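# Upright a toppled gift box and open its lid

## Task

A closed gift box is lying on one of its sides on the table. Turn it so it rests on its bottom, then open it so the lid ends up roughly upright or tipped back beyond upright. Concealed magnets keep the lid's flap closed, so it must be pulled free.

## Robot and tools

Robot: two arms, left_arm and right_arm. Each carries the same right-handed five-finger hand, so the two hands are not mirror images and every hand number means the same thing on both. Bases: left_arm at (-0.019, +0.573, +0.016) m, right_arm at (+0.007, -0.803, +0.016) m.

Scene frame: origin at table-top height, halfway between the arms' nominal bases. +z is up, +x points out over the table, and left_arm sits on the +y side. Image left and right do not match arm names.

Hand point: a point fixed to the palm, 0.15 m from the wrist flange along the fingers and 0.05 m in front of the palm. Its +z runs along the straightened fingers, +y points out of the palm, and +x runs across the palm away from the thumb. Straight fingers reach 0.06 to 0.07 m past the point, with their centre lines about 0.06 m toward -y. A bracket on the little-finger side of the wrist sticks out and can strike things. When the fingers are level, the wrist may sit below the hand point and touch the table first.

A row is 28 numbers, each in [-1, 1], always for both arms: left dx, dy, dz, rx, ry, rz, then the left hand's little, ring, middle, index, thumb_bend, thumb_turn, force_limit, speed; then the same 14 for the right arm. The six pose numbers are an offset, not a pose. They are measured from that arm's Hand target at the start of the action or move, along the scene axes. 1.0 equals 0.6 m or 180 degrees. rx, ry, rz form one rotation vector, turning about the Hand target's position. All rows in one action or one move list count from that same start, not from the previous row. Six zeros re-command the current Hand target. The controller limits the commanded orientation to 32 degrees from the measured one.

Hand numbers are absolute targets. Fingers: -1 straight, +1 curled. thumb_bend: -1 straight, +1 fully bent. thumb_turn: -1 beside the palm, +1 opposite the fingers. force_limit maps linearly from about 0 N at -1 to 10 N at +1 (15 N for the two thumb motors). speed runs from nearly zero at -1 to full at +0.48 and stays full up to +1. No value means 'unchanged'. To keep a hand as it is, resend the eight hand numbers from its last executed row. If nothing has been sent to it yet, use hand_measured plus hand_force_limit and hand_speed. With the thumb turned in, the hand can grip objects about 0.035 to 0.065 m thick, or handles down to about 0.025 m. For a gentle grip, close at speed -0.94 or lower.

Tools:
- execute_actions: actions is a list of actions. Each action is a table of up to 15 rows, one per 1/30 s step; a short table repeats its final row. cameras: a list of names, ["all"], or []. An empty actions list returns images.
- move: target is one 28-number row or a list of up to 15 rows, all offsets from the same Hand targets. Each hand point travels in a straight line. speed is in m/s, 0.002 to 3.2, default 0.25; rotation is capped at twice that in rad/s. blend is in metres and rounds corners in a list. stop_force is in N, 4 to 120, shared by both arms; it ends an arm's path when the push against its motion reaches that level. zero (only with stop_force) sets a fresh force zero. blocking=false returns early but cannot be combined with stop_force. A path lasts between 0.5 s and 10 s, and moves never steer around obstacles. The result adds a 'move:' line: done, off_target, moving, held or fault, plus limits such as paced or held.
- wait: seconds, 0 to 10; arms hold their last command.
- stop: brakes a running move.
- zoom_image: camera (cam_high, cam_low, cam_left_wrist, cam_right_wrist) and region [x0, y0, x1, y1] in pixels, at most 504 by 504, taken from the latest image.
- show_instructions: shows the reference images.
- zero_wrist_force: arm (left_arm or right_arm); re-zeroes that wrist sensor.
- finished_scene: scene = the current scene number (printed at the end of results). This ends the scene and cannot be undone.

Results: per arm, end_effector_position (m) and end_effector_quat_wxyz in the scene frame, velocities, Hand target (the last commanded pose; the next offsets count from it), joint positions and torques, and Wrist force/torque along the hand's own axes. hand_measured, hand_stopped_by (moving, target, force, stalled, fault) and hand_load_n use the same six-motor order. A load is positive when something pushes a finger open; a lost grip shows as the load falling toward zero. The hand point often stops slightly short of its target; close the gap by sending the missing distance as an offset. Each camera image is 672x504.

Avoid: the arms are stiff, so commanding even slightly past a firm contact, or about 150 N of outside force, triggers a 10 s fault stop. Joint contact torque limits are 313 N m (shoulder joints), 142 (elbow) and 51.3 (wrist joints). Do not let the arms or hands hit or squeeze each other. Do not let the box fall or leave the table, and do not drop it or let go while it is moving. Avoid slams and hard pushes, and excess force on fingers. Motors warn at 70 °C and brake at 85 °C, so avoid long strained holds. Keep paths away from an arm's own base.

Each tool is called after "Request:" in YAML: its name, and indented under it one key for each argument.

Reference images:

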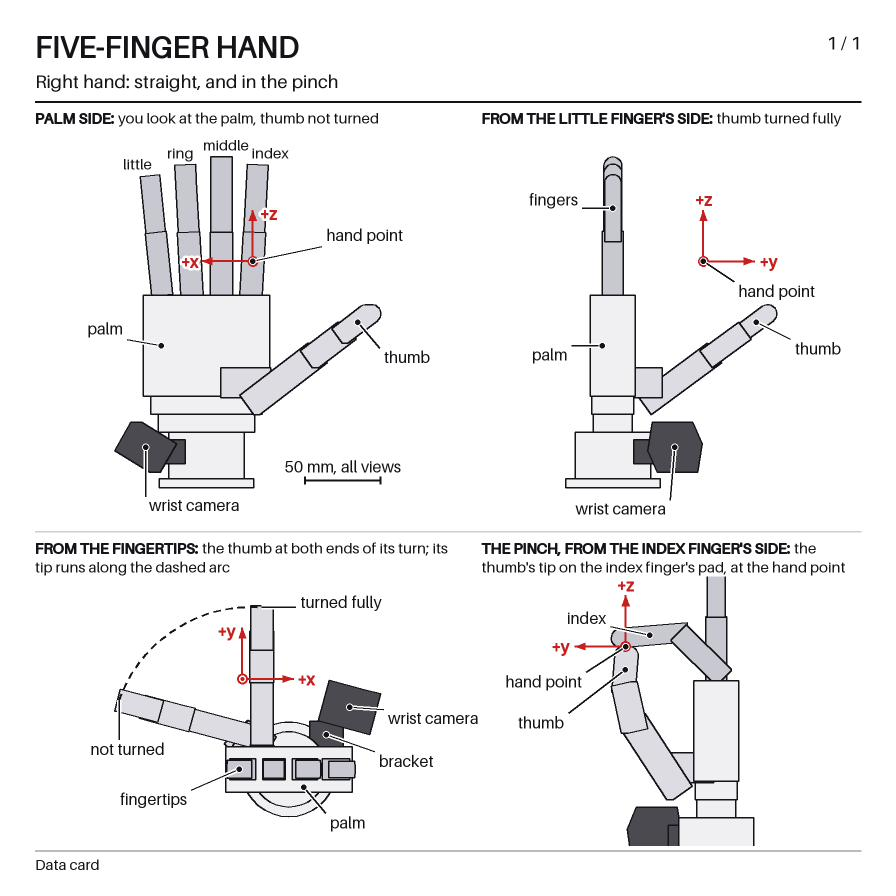

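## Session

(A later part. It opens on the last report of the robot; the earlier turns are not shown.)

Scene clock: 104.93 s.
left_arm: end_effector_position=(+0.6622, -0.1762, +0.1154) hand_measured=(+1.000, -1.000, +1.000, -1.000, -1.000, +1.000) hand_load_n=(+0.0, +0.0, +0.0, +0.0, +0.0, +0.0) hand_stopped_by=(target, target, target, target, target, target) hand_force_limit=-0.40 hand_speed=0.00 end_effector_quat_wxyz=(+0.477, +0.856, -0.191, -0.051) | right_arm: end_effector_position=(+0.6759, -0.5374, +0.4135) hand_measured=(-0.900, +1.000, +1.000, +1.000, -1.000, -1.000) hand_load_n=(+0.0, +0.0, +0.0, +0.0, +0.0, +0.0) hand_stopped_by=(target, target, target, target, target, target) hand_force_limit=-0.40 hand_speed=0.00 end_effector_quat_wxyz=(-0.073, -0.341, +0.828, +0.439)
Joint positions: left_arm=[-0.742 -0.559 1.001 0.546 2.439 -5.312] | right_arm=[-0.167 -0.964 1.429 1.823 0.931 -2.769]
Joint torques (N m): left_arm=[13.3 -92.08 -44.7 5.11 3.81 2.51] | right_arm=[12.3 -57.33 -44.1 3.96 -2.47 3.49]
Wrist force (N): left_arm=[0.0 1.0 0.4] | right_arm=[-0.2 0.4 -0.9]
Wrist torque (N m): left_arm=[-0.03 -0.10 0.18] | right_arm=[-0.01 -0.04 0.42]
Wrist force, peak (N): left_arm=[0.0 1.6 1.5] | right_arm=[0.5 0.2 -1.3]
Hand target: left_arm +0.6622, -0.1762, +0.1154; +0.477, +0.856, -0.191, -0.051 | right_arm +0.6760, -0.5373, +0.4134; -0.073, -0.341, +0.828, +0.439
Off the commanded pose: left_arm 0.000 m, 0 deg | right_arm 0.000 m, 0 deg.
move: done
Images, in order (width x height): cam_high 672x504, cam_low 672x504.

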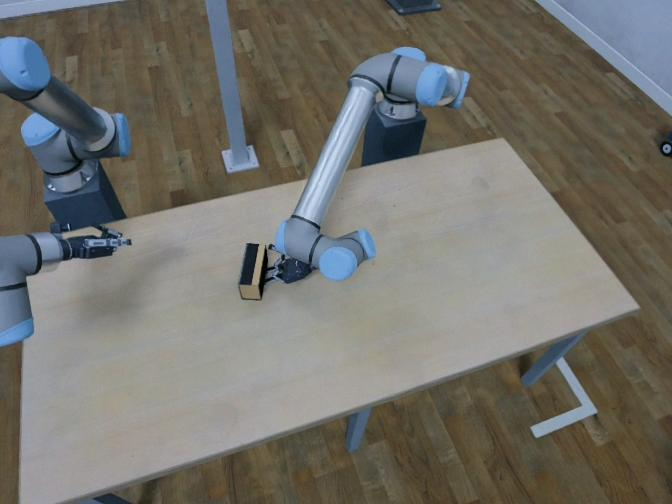

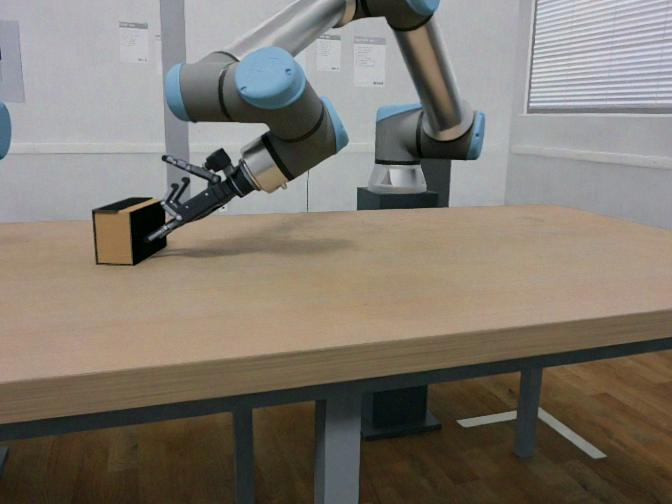

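Request:
move:
  target:
    - [0.022,0.063,0.05,0,0,0, 1,-1,1,-1,-1,1,-0.4,0, 0,0,0,0,0,0, -0.9,1,1,1,-1,-1,-0.4,0]
    - [0.022,0.12,0.3,0,0,0.05, 1,-1,1,-1,-1,1,-0.4,0, 0,0,0,0,0,0, -0.9,1,1,1,-1,-1,-0.4,0]
    - [-0.229,0.06,0.224,-0.024,-0.081,0.255, 1,1,-1,1,-1,1,-0.4,0, 0,0,0,0,0,0, -0.9,1,1,1,-1,-1,-0.4,0]
    - [-0.229,-0.036,0.141,-0.024,-0.081,0.255, 1,1,-1,1,-1,1,-0.4,0, 0,0,0,0,0,0, -0.9,1,1,1,-1,-1,-0.4,0]
  speed: 0.2

Request:
move:
  target:
    - [0,0,0,0,0,0, 1,1,-1,1,-1,1,-0.4,0, 0.057,0.545,-0.19,0,0,0, -0.9,1,1,1,-1,-1,-0.4,0]
    - [0,0,0,0,0,0, 1,1,-1,1,-1,1,-0.4,0, 0.043,0.582,-0.29,0,0,0, -0.9,1,1,1,-1,-1,-0.4,0]
  speed: 0.2
  cameras: ["all"]

Request:
zoom_image:
  camera: "cam_high"
  region: [220, 190, 310, 300]

Request:
zoom_image:
  camera: "cam_low"
  region: [60, 130, 200, 280]

Request:
zoom_image:
  camera: "cam_right_wrist"
  region: [150, 0, 400, 200]

Request:
zoom_image:
  camera: "cam_left_wrist"
  region: [190, 0, 400, 240]

Scene clock: 127.53 s.
left_arm: end_effector_position=(+0.5248, -0.1979, +0.2001) hand_measured=(+1.000, +1.000, -1.000, +1.000, -1.000, +1.000) hand_load_n=(+0.0, +0.0, +0.0, +0.0, +0.0, +0.0) hand_stopped_by=(target, target, target, target, target, target) hand_force_limit=-0.40 hand_speed=0.00 end_effector_quat_wxyz=(+0.463, +0.844, +0.098, +0.252) | right_arm: end_effector_position=(+0.6760, -0.5373, +0.4134) hand_measured=(-0.900, +1.000, +1.000, +1.000, -1.000, -1.000) hand_load_n=(+0.0, +0.0, +0.0, -0.5, +0.0, +0.0) hand_stopped_by=(target, target, target, target, target, target) hand_force_limit=-0.40 hand_speed=0.00 end_effector_quat_wxyz=(-0.073, -0.341, +0.828, +0.439)
Joint positions: left_arm=[-1.12 -1.108 1.788 -0.213 1.408 -5.982] | right_arm=[-0.167 -0.963 1.429 1.823 0.931 -2.769]
Joint torques (N m): left_arm=[11.55 -61.68 -23.7 1.46 2.14 2.53] | right_arm=[10.6 -60.65 -43.49 2.27 -2.19 3.45]
Wrist force (N): left_arm=[0.9 0.8 0.4] | right_arm=[0.1 0.3 -1.0]
Wrist torque (N m): left_arm=[-0.09 -0.21 0.39] | right_arm=[-0.02 -0.09 0.40]
Wrist force, peak (N): left_arm=[0.3 2.6 -1.1] | right_arm=[0.1 0.2 -1.4]
Hand target: left_arm +0.5248, -0.1978, +0.2000; +0.463, +0.844, +0.098, +0.252 | right_arm +0.6760, -0.5373, +0.4134; -0.073, -0.341, +0.828, +0.439
Off the commanded pose: left_arm 0.000 m, 0 deg | right_arm 0.000 m, 0 deg.
move: done

Scene clock: 130.43 s.
left_arm: end_effector_position=(+0.5248, -0.1978, +0.2000) hand_measured=(+1.000, +1.000, -1.000, +1.000, -1.000, +1.000) hand_load_n=(+0.0, +0.0, +0.0, +0.0, +0.0, +0.0) hand_stopped_by=(target, target, target, target, target, target) hand_force_limit=-0.40 hand_speed=0.00 end_effector_quat_wxyz=(+0.463, +0.844, +0.098, +0.252) | right_arm: end_effector_position=(+0.7017, -0.1881, +0.2394) hand_measured=(-0.900, +1.000, +1.000, +1.000, -1.000, -1.000) hand_load_n=(+0.0, +0.0, +0.0, +0.0, +0.0, +0.0) hand_stopped_by=(target, target, target, target, target, target) hand_force_limit=-0.40 hand_speed=0.00 end_effector_quat_wxyz=(-0.073, -0.341, +0.828, +0.439)
Joint positions: left_arm=[-1.12 -1.108 1.788 -0.213 1.408 -5.982] | right_arm=[0.256 -0.645 1.119 1.47 0.706 -2.272]
Joint torques (N m): left_arm=[14.15 -55.89 -22.75 0.56 2.42 2.56] | right_arm=[-4.24 -102.43 -43.1 4.82 0.63 -2.88]
Wrist force (N): left_arm=[0.7 0.9 0.7] | right_arm=[-0.2 -0.2 -0.4]
Wrist torque (N m): left_arm=[-0.10 -0.19 0.36] | right_arm=[-0.16 -0.06 0.25]
Wrist force, peak (N): left_arm=[1.0 1.1 0.7] | right_arm=[1.2 0.0 -2.7]
Hand target: left_arm +0.5248, -0.1978, +0.2000; +0.463, +0.844, +0.098, +0.252 | right_arm +0.7018, -0.1881, +0.2394; -0.073, -0.341, +0.828, +0.439
Off the commanded pose: left_arm 0.000 m, 0 deg | right_arm 0.000 m, 0 deg.
move: done
camera_calibration:
cam_left_wrist: T_world_to_cam=[[0.148438, -0.413707, 0.898227, -0.340915], [-0.988901, -0.0561822, 0.137546, 0.485726], [-0.0064394, -0.908675, -0.417455, 0.0255271], [0, 0, 0, 1]] pos_world=[0.531104, -0.0905541, 0.250066]
cam_right_wrist: T_world_to_cam=[[-0.65754, 0.182237, 0.731047, 0.314233], [0.749957, 0.251234, 0.61192, -0.619297], [-0.0721493, 0.950616, -0.301866, 0.420968], [0, 0, 0, 1]] pos_world=[0.70144, -0.301855, 0.276317]

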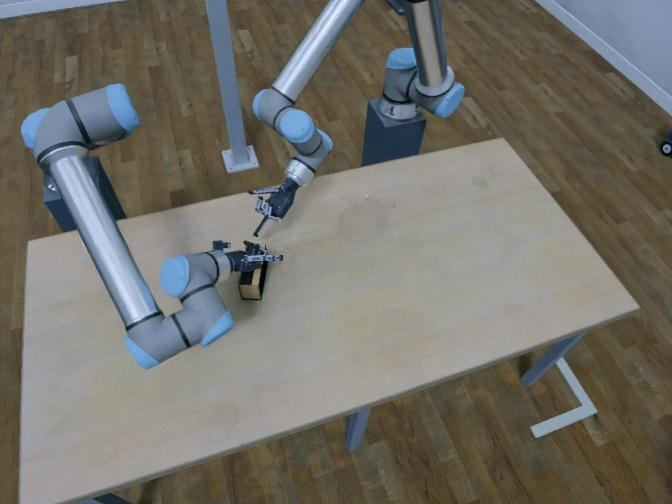

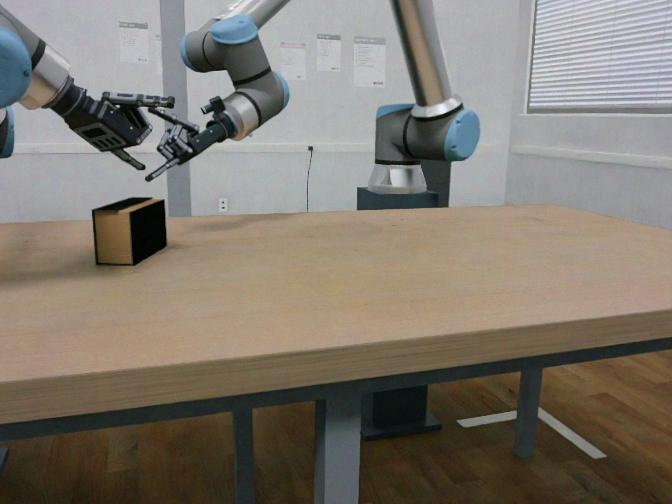

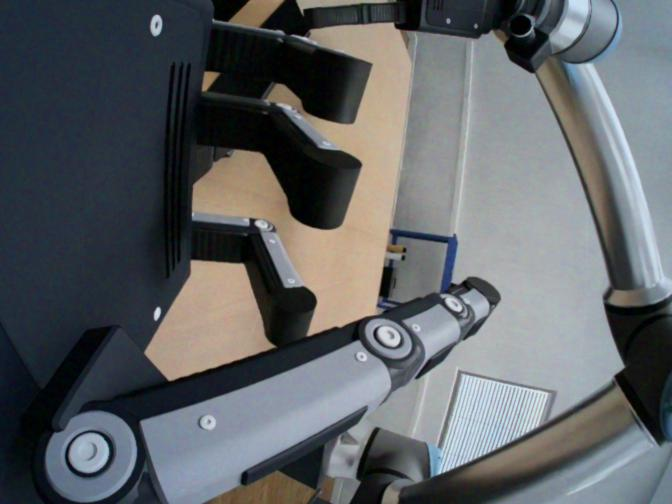

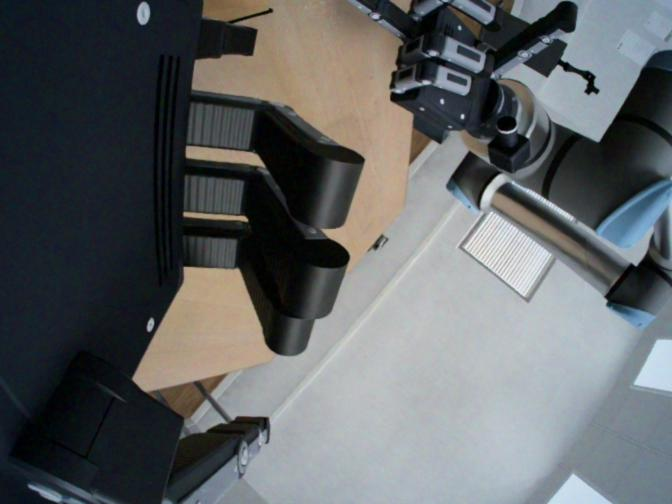

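Scaled by 4.582.

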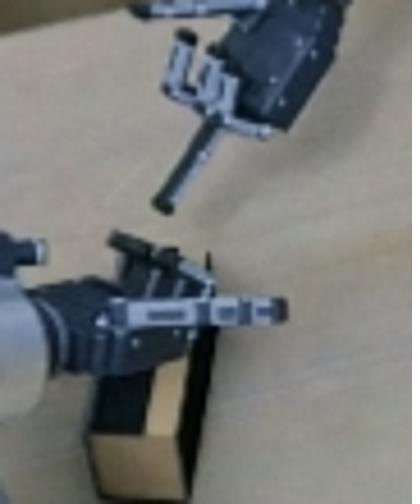

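Scaled by 3.360.

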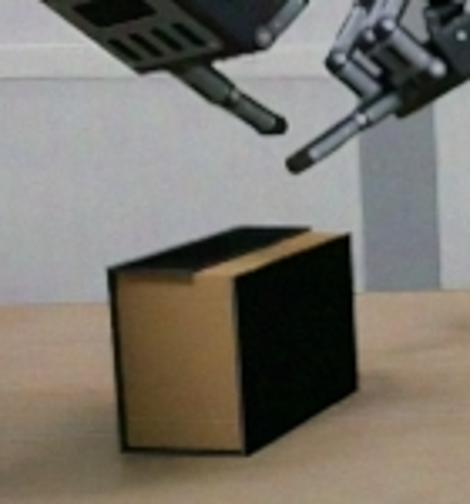

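Scaled by 2.016 from the camera's 672x504 image, which has a finer 960x720 frame.

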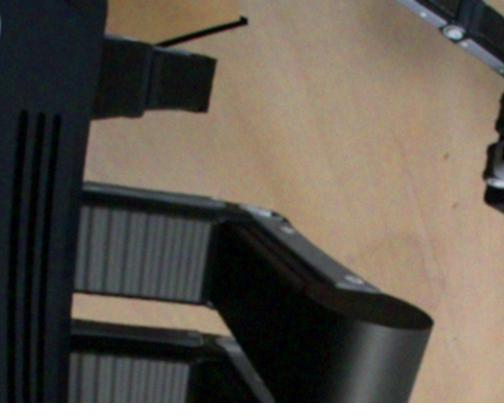

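Scaled by 2.100 from the camera's 672x504 image, which has a finer 960x720 frame.

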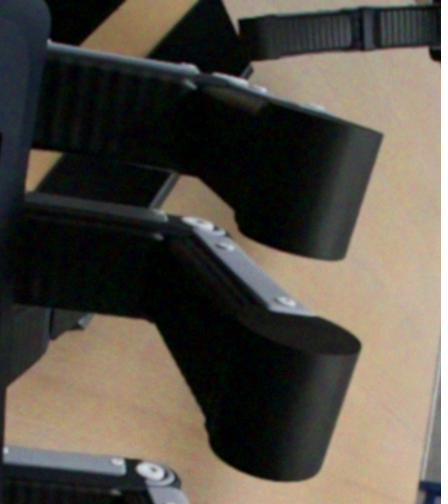

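Request:
move:
  target:
    - [0,0,0,0,0,0, 1,1,-1,1,-1,1,-0.4,0, 0.007,0.009,-0.06,0,0,0, -0.9,1,1,1,-1,-1,-0.4,0]
  speed: 0.15
  cameras: ["cam_high","cam_low","cam_right_wrist","cam_left_wrist"]

Request:
zoom_image:
  camera: "cam_low"
  region: [60, 130, 200, 280]

Request:
zoom_image:
  camera: "cam_right_wrist"
  region: [150, 0, 400, 200]

Request:
zoom_image:
  camera: "cam_left_wrist"
  region: [190, 0, 400, 240]

Scene clock: 140.70 s.
left_arm: end_effector_position=(+0.5248, -0.1978, +0.2000) hand_measured=(+1.000, +1.000, -1.000, +1.000, -1.000, +1.000) hand_load_n=(+0.0, +0.0, +0.0, +0.0, +0.0, +0.0) hand_stopped_by=(target, target, target, target, target, target) hand_force_limit=-0.40 hand_speed=0.00 end_effector_quat_wxyz=(+0.463, +0.844, +0.098, +0.252) | right_arm: end_effector_position=(+0.7060, -0.1827, +0.2033) hand_measured=(-0.900, +1.000, +1.000, +1.000, -1.000, -1.000) hand_load_n=(+0.5, +0.0, +0.0, +0.0, +0.0, +0.0) hand_stopped_by=(target, target, target, target, target, target) hand_force_limit=-0.40 hand_speed=0.00 end_effector_quat_wxyz=(-0.073, -0.341, +0.828, +0.439)
Joint positions: left_arm=[-1.12 -1.108 1.788 -0.213 1.408 -5.982] | right_arm=[0.261 -0.604 1.108 1.434 0.704 -2.265]
Joint torques (N m): left_arm=[14.74 -54.61 -23.02 -0.51 2.14 2.67] | right_arm=[-0.98 -107.01 -30.87 7.33 -2.2 0.84]
Wrist force (N): left_arm=[1.2 0.9 0.4] | right_arm=[-0.2 0.4 -0.7]
Wrist torque (N m): left_arm=[-0.07 -0.25 0.39] | right_arm=[-0.06 -0.06 0.20]
Wrist force, peak (N): left_arm=[1.2 1.1 0.8] | right_arm=[-0.3 1.1 -1.2]
Hand target: left_arm +0.5248, -0.1978, +0.2000; +0.463, +0.844, +0.098, +0.252 | right_arm +0.7060, -0.1827, +0.2034; -0.073, -0.341, +0.828, +0.439
Off the commanded pose: left_arm 0.000 m, 0 deg | right_arm 0.000 m, 0 deg.
move: done
camera_calibration:
cam_left_wrist: T_world_to_cam=[[0.148438, -0.413707, 0.898227, -0.340915], [-0.988901, -0.0561822, 0.137546, 0.485726], [-0.0064394, -0.908675, -0.417455, 0.0255271], [0, 0, 0, 1]] pos_world=[0.531104, -0.0905541, 0.250066]
cam_right_wrist: T_world_to_cam=[[-0.657808, 0.182215, 0.730812, 0.342624], [0.749732, 0.251222, 0.6122, -0.601649], [-0.072044, 0.950623, -0.301869, 0.405073], [0, 0, 0, 1]] pos_world=[0.705639, -0.296355, 0.240215]

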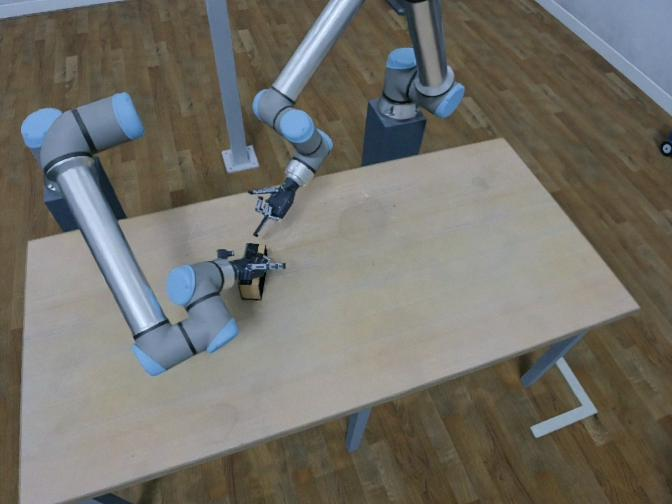

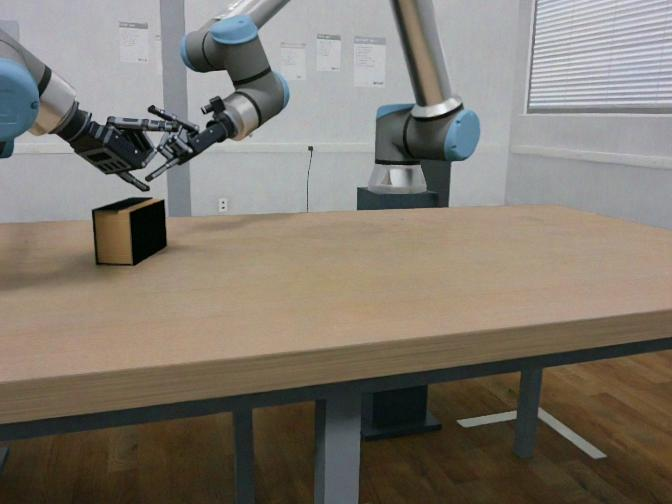

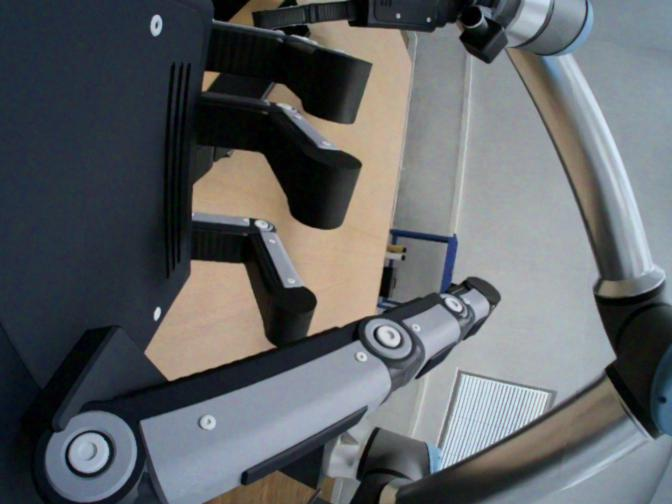

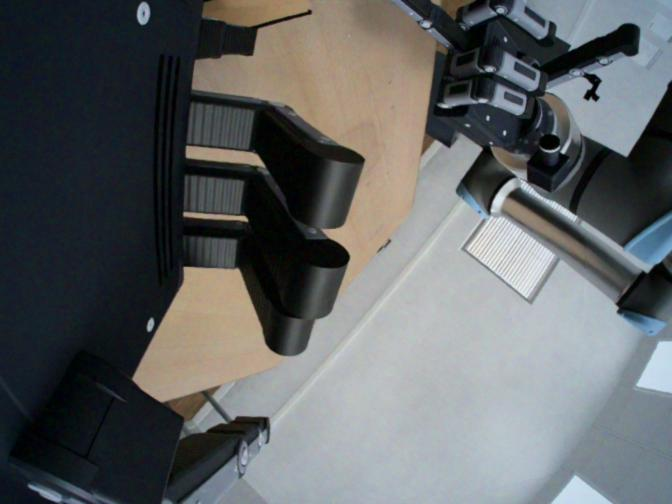

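Scaled by 3.360.

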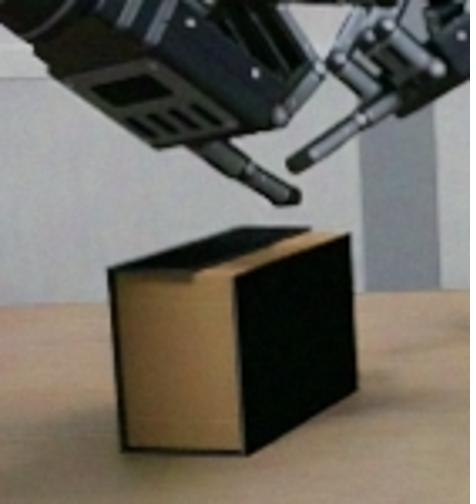

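Scaled by 2.016 from the camera's 672x504 image, which has a finer 960x720 frame.

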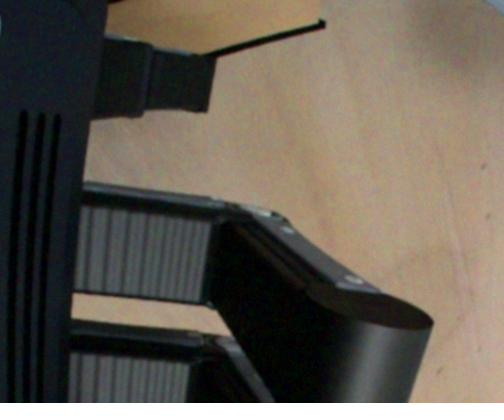

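Scaled by 2.100 from the camera's 672x504 image, which has a finer 960x720 frame.

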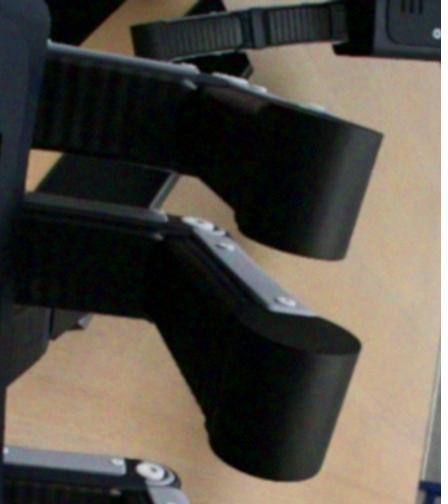

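Request:
move:
  target:
    - [0,0,0,0,0,0, 1,1,-1,1,-1,1,-0.4,0, -0.002,-0.005,-0.07,0,0,0, -0.9,1,1,1,-1,-1,-0.4,0]
  speed: 0.03
  stop_force: 6
  cameras: ["cam_high","cam_low","cam_right_wrist","cam_left_wrist"]

Request:
zoom_image:
  camera: "cam_low"
  region: [60, 130, 200, 280]

Request:
zoom_image:
  camera: "cam_right_wrist"
  region: [150, 0, 400, 200]

Request:
zoom_image:
  camera: "cam_high"
  region: [220, 190, 310, 300]

Scene clock: 154.33 s.
left_arm: end_effector_position=(+0.5248, -0.1978, +0.2000) hand_measured=(+1.000, +1.000, -1.000, +1.000, -1.000, +1.000) hand_load_n=(+0.0, +0.0, +0.0, +0.0, +0.0, +0.0) hand_stopped_by=(target, target, target, target, target, target) hand_force_limit=-0.40 hand_speed=0.00 end_effector_quat_wxyz=(+0.463, +0.844, +0.098, +0.252) | right_arm: end_effector_position=(+0.7053, -0.1844, +0.1806) hand_measured=(-0.898, +1.000, +1.000, +1.000, -1.000, -1.000) hand_load_n=(-6.5, +0.0, +0.0, +0.0, +0.0, +0.0) hand_stopped_by=(target, target, target, target, target, target) hand_force_limit=-0.40 hand_speed=0.00 end_effector_quat_wxyz=(-0.073, -0.341, +0.828, +0.439)
Joint positions: left_arm=[-1.12 -1.108 1.788 -0.213 1.408 -5.982] | right_arm=[0.259 -0.586 1.117 1.409 0.705 -2.268]
Joint torques (N m): left_arm=[14.64 -55.6 -23.17 -0.78 2.12 2.48] | right_arm=[9.57 -107.94 -41.71 6.06 0.47 2.93]
Wrist force (N): left_arm=[0.9 0.9 0.5] | right_arm=[0.2 5.4 -2.2]
Wrist torque (N m): left_arm=[-0.08 -0.21 0.38] | right_arm=[-0.15 0.02 0.73]
Wrist force, peak (N): left_arm=[1.1 1.4 0.8] | right_arm=[-4.5 8.4 -12.6]
Hand target: left_arm +0.5248, -0.1978, +0.2000; +0.463, +0.844, +0.098, +0.252 | right_arm +0.7053, -0.1844, +0.1806; -0.073, -0.341, +0.828, +0.439 (not the last commanded pose)
Off the commanded pose: left_arm 0.000 m, 0 deg | right_arm 0.019 m, 0 deg.
move: contact (right_arm)
camera_calibration:
cam_left_wrist: T_world_to_cam=[[0.148438, -0.413707, 0.898227, -0.340915], [-0.988901, -0.0561822, 0.137546, 0.485726], [-0.0064394, -0.908675, -0.417455, 0.0255271], [0, 0, 0, 1]] pos_world=[0.531104, -0.0905541, 0.250066]
cam_right_wrist: T_world_to_cam=[[-0.6577, 0.182186, 0.730917, 0.358955], [0.749817, 0.25127, 0.612076, -0.58682], [-0.0721458, 0.950616, -0.301866, 0.399856], [0, 0, 0, 1]] pos_world=[0.70494, -0.298056, 0.217516]

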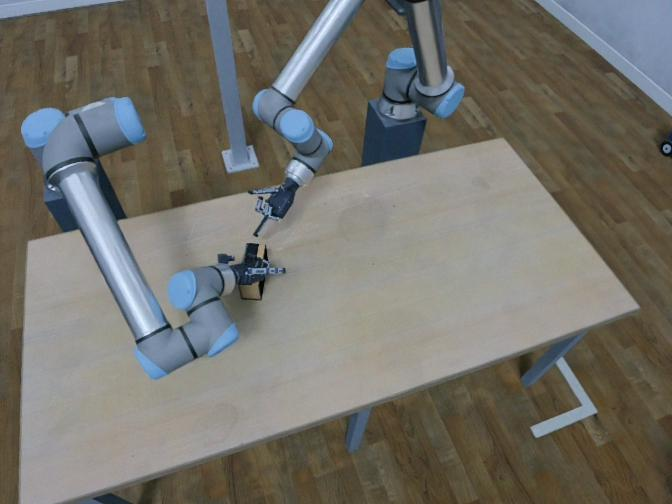

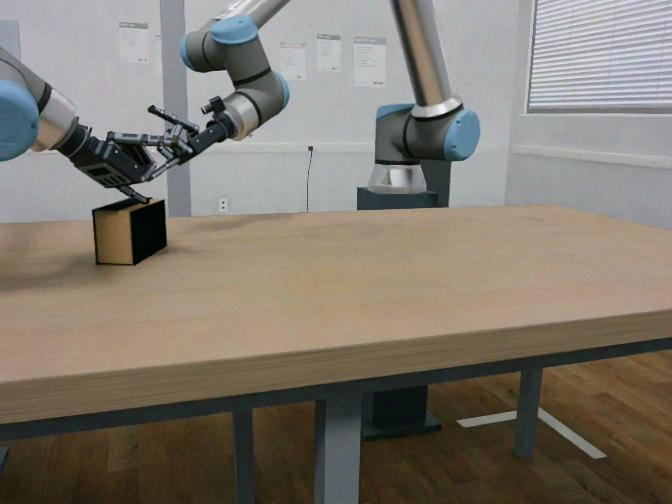

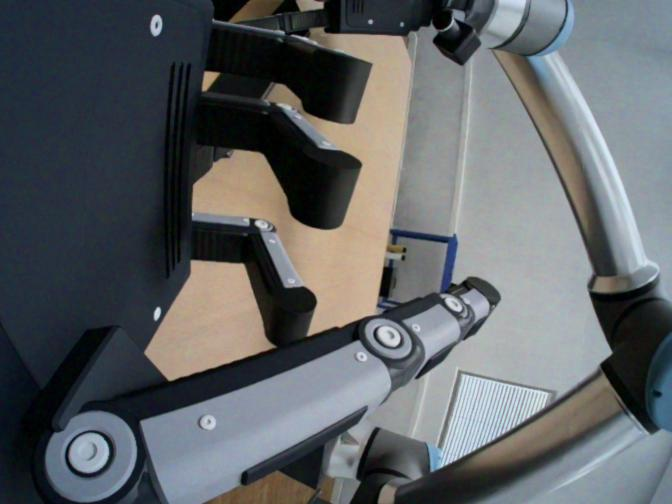

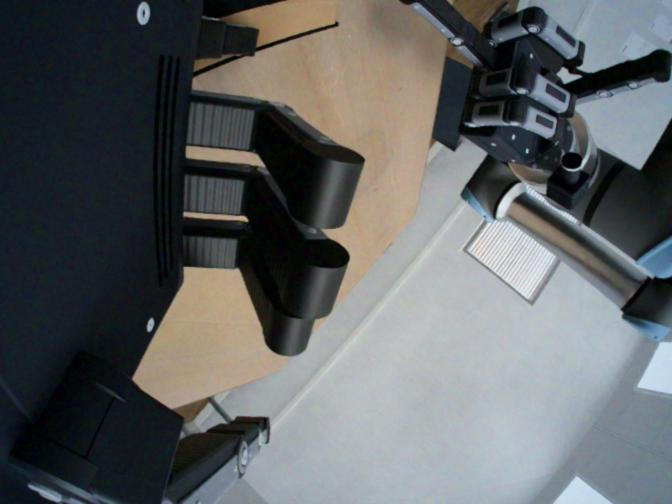

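Scaled by 3.360.

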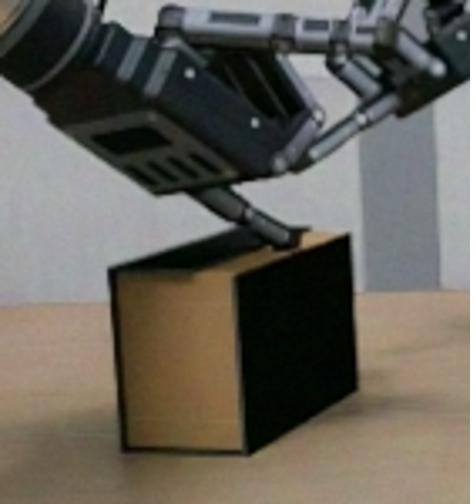

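Scaled by 2.016 from the camera's 672x504 image, which has a finer 960x720 frame.

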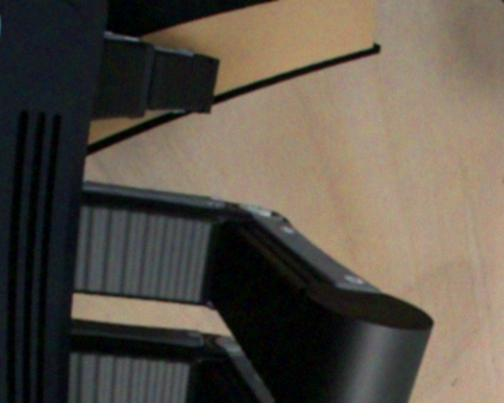

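Scaled by 4.582.

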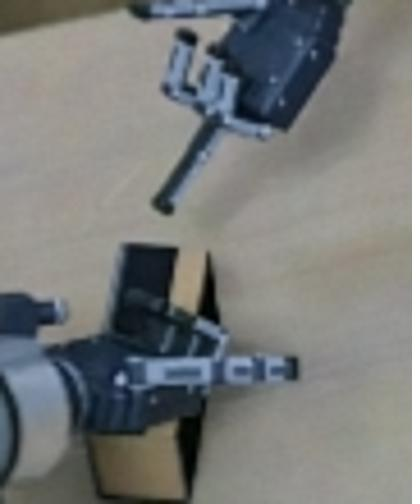

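Request:
move:
  target:
    - [0.001,-0.004,-0.0867,0,0,0, 1,1,-1,1,-1,1,-0.4,0, 0,0,-0.003,0,0,0, -0.9,1,1,1,-1,-1,-0.4,0]
  speed: 0.1

Request:
move:
  target: [0.047,-0.0167,0,0,0,0, 1,1,-1,1,-1,1,-0.4,0, 0,0,0,0,0,0, -0.9,1,1,1,-1,-1,-0.4,0]
  speed: 0.03
  stop_force: 8
  cameras: ["cam_high","cam_low","cam_left_wrist"]

Request:
zoom_image:
  camera: "cam_low"
  region: [60, 130, 200, 280]

Request:
zoom_image:
  camera: "cam_high"
  region: [220, 190, 310, 300]

Request:
zoom_image:
  camera: "cam_left_wrist"
  region: [190, 0, 400, 240]

Scene clock: 164.40 s.
left_arm: end_effector_position=(+0.5254, -0.2000, +0.1477) hand_measured=(+1.000, +1.000, -1.000, +1.000, -1.000, +1.000) hand_load_n=(+0.5, +0.0, +0.0, +0.0, +0.0, +0.0) hand_stopped_by=(target, target, target, target, target, target) hand_force_limit=-0.40 hand_speed=0.00 end_effector_quat_wxyz=(+0.463, +0.844, +0.098, +0.252) end_effector_velocity=(+0.003, -0.002, +0.007) end_effector_angular_velocity=(-0.007, -0.004, +0.003) | right_arm: end_effector_position=(+0.7053, -0.1844, +0.1788) hand_measured=(-0.898, +1.000, +1.000, +1.000, -1.000, -1.000) hand_load_n=(-17.0, +0.0, +0.0, +0.0, +0.0, +0.0) hand_stopped_by=(target, target, target, target, target, target) hand_force_limit=-0.40 hand_speed=0.00 end_effector_quat_wxyz=(-0.073, -0.341, +0.828, +0.439)
Joint positions: left_arm=[-1.12 -1.048 1.809 -0.294 1.407 -5.982] | right_arm=[0.259 -0.584 1.118 1.407 0.705 -2.268]
Joint velocities: left_arm=[0.002 -0.003 -0.007 0.003 -0.001 0] | right_arm=[within noise]
Joint torques (N m): left_arm=[-12.85 -77.8 -44.52 2.58 -1.67 -2.21] | right_arm=[9.36 -65.77 -21.81 -2.21 1.23 2.7]
Wrist force (N): left_arm=[0.8 1.0 0.5] | right_arm=[-4.4 12.8 -17.8]
Wrist torque (N m): left_arm=[-0.06 -0.19 0.39] | right_arm=[0.37 0.91 1.01]
Wrist force, peak (N): left_arm=[1.2 2.0 -0.2] | right_arm=[-5.6 11.8 -20.4]
Hand target: left_arm +0.5254, -0.2002, +0.1479; +0.463, +0.844, +0.098, +0.252 | right_arm +0.7053, -0.1844, +0.1788; -0.073, -0.341, +0.828, +0.439
Off the commanded pose: left_arm 0.000 m, 0 deg | right_arm 0.000 m, 0 deg.
move: done

Scene clock: 165.33 s.
left_arm: end_effector_position=(+0.5292, -0.2016, +0.1480) hand_measured=(+1.000, +1.000, -1.000, +1.000, -1.000, +1.000) hand_load_n=(+0.0, +0.0, -1.0, +0.0, +0.0, +0.0) hand_stopped_by=(target, target, target, target, target, target) hand_force_limit=-0.40 hand_speed=0.00 end_effector_quat_wxyz=(+0.463, +0.844, +0.098, +0.252) | right_arm: end_effector_position=(+0.7053, -0.1844, +0.1788) hand_measured=(-0.898, +1.000, +1.000, +1.000, -1.000, -1.000) hand_load_n=(-16.0, +0.5, +0.0, +0.0, +0.0, +0.0) hand_stopped_by=(target, target, target, target, target, target) hand_force_limit=-0.40 hand_speed=0.00 end_effector_quat_wxyz=(-0.073, -0.341, +0.828, +0.439)
Joint positions: left_arm=[-1.116 -1.043 1.801 -0.291 1.411 -5.981] | right_arm=[0.259 -0.584 1.118 1.407 0.705 -2.268]
Joint torques (N m): left_arm=[8.61 -66.73 -27.62 0.04 -0.53 -2.12] | right_arm=[8.77 -63.5 -20.92 -1.11 4.02 2.79]
Wrist force (N): left_arm=[-2.8 1.3 -1.6] | right_arm=[-10.1 12.0 -23.1]
Wrist torque (N m): left_arm=[-0.05 -0.45 0.06] | right_arm=[0.78 1.02 0.61]
Wrist force, peak (N): left_arm=[-9.4 1.7 -10.8] | right_arm=[-10.1 11.9 -23.4]
Hand target: left_arm +0.5293, -0.2016, +0.1480; +0.463, +0.844, +0.098, +0.252 (not the last commanded pose) | right_arm +0.7053, -0.1844, +0.1788; -0.073, -0.341, +0.828, +0.439
Off the commanded pose: left_arm 0.026 m, 0 deg | right_arm 0.000 m, 0 deg.
move: contact (left_arm)
camera_calibration:
cam_left_wrist: T_world_to_cam=[[0.148527, -0.413583, 0.89827, -0.296477], [-0.988887, -0.0562024, 0.137634, 0.49699], [-0.00643817, -0.90873, -0.417334, 0.00036462], [0, 0, 0, 1]] pos_world=[0.535504, -0.0943543, 0.198065]
Images, in order (width x height): cam_high 672x504, cam_low 672x504, cam_left_wrist 672x504.

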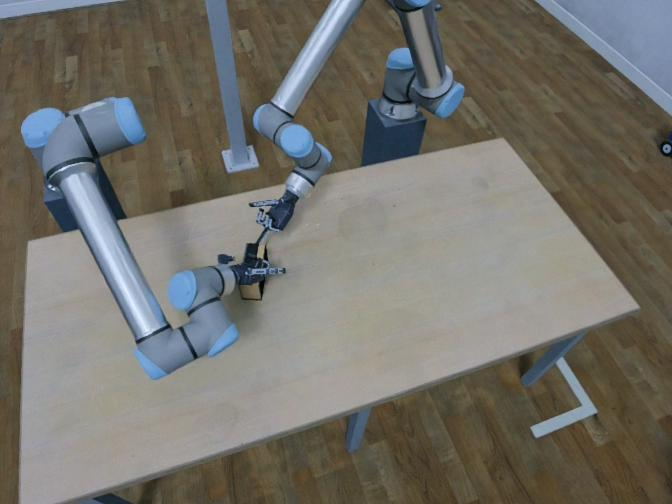

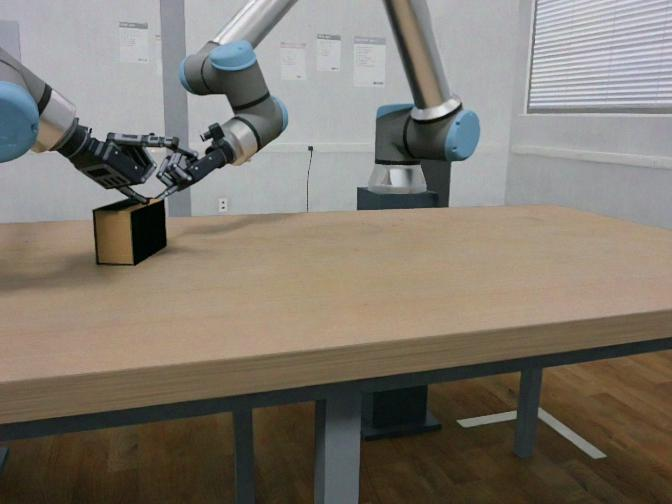

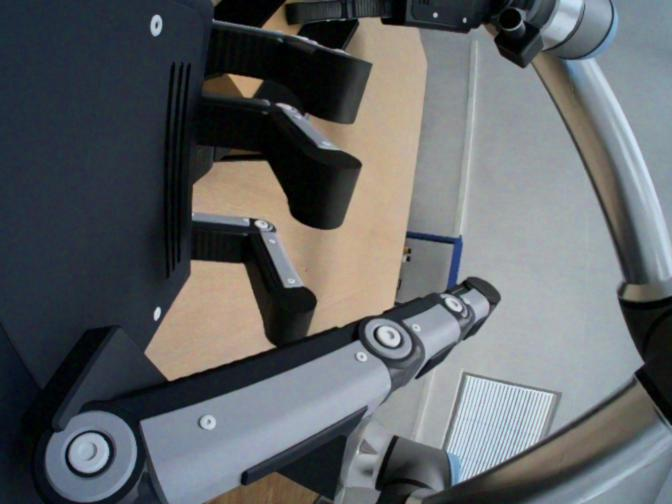

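Scaled by 3.360.

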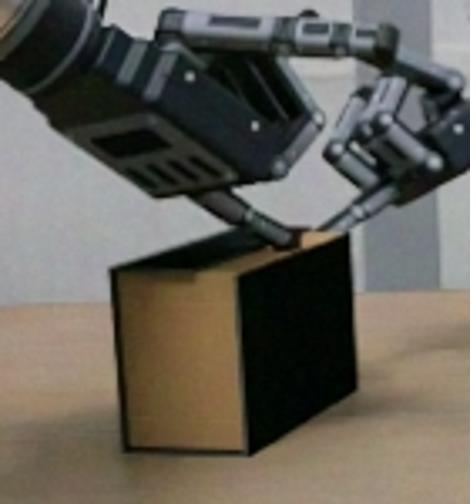

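Scaled by 4.582.

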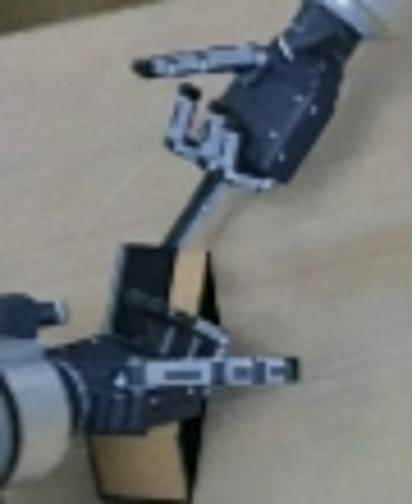

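Scaled by 2.100 from the camera's 672x504 image, which has a finer 960x720 frame.

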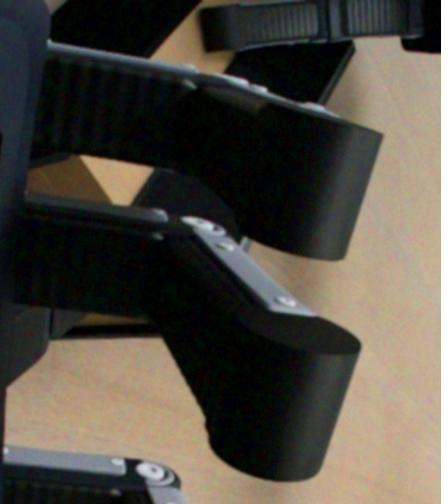

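Request:
move:
  target:
    - [0.0057,-0.002,0.003,0,0,0, 1,1,-1,1,-1,1,-0.4,0, 0,0,0,0,0,0, -0.9,1,1,1,-1,-1,-0.4,0]
    - [0.0057,-0.002,0.055,0,0,0, 1,1,-1,1,-1,1,-0.4,0, 0,0,0,0,0,0, -0.9,1,1,1,-1,-1,-0.4,0]
  speed: 0.04
  blend: 0.001
  cameras: ["cam_high","cam_low","cam_left_wrist"]

Request:
zoom_image:
  camera: "cam_low"
  region: [60, 130, 200, 280]

Request:
zoom_image:
  camera: "cam_high"
  region: [220, 190, 310, 300]

Request:
zoom_image:
  camera: "cam_left_wrist"
  region: [190, 0, 400, 240]

Scene clock: 174.07 s.
left_arm: end_effector_position=(+0.5327, -0.2029, +0.1813) hand_measured=(+1.000, +1.000, -1.000, +1.000, -1.000, +1.000) hand_load_n=(+0.0, +0.0, +0.0, +0.0, +0.0, +0.0) hand_stopped_by=(target, target, target, target, target, target) hand_force_limit=-0.40 hand_speed=0.00 end_effector_quat_wxyz=(+0.463, +0.844, +0.098, +0.252) | right_arm: end_effector_position=(+0.7053, -0.1844, +0.1788) hand_measured=(-0.898, +1.000, +1.000, +1.000, -1.000, -1.000) hand_load_n=(-17.5, +0.0, +0.0, +0.0, +0.0, +0.0) hand_stopped_by=(target, target, target, target, target, target) hand_force_limit=-0.40 hand_speed=0.00 end_effector_quat_wxyz=(-0.073, -0.341, +0.828, +0.439)
Joint positions: left_arm=[-1.112 -1.076 1.779 -0.236 1.414 -5.979] | right_arm=[0.259 -0.584 1.118 1.407 0.705 -2.268]
Joint torques (N m): left_arm=[-14.61 -51.79 -31.85 -2.42 2.33 -1.53] | right_arm=[9.86 -68.96 -25.46 0.76 3.95 2.65]
Wrist force (N): left_arm=[1.0 0.1 0.7] | right_arm=[-7.8 13.6 -17.5]
Wrist torque (N m): left_arm=[-0.18 -0.23 0.17] | right_arm=[0.33 0.74 0.85]
Wrist force, peak (N): left_arm=[-22.6 -9.6 -8.4] | right_arm=[-18.2 16.5 -29.9]
Hand target: left_arm +0.5327, -0.2028, +0.1810; +0.463, +0.844, +0.098, +0.252 | right_arm +0.7053, -0.1844, +0.1788; -0.073, -0.341, +0.828, +0.439
Off the commanded pose: left_arm 0.000 m, 0 deg | right_arm 0.000 m, 0 deg.
move: done
camera_calibration:
cam_left_wrist: T_world_to_cam=[[0.148439, -0.413493, 0.898326, -0.327362], [-0.988901, -0.0562418, 0.137518, 0.495831], [-0.00633934, -0.908769, -0.417252, 0.0131182], [0, 0, 0, 1]] pos_world=[0.539004, -0.0955542, 0.231366]
Images, in order (width x height): cam_high 672x504, cam_low 672x504, cam_left_wrist 672x504.

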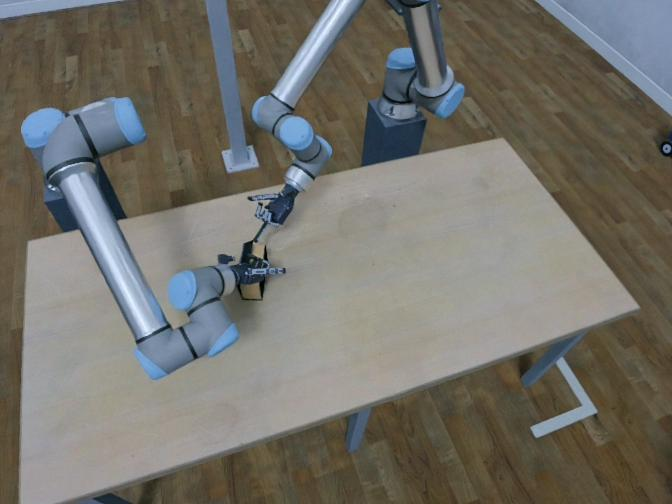

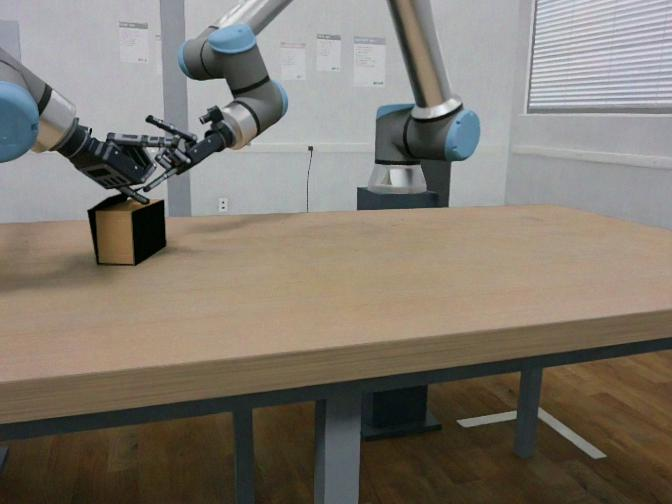

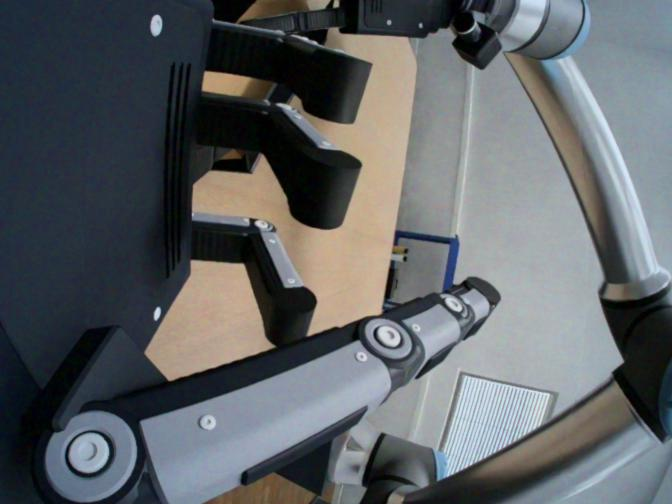

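Scaled by 3.360.

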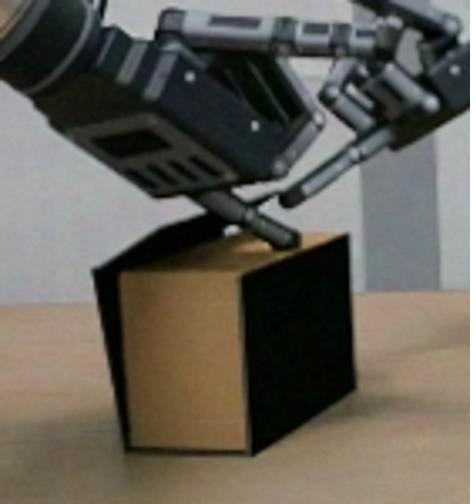

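Scaled by 4.582.

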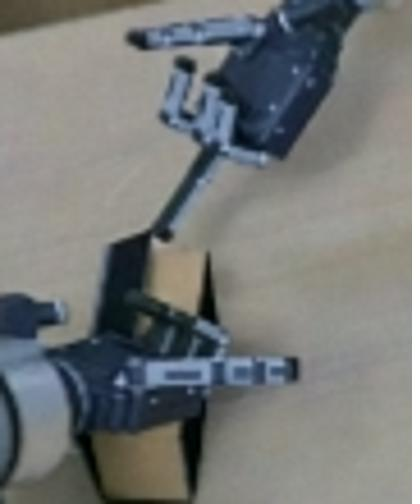

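Scaled by 2.100 from the camera's 672x504 image, which has a finer 960x720 frame.

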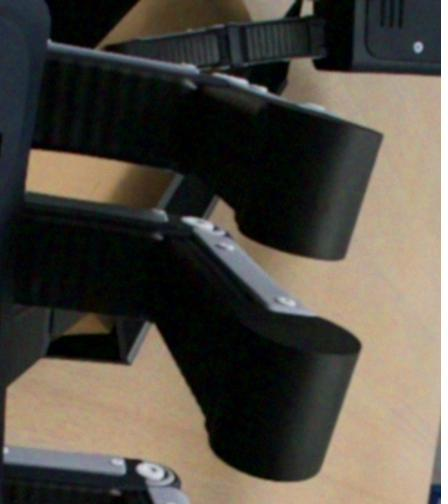

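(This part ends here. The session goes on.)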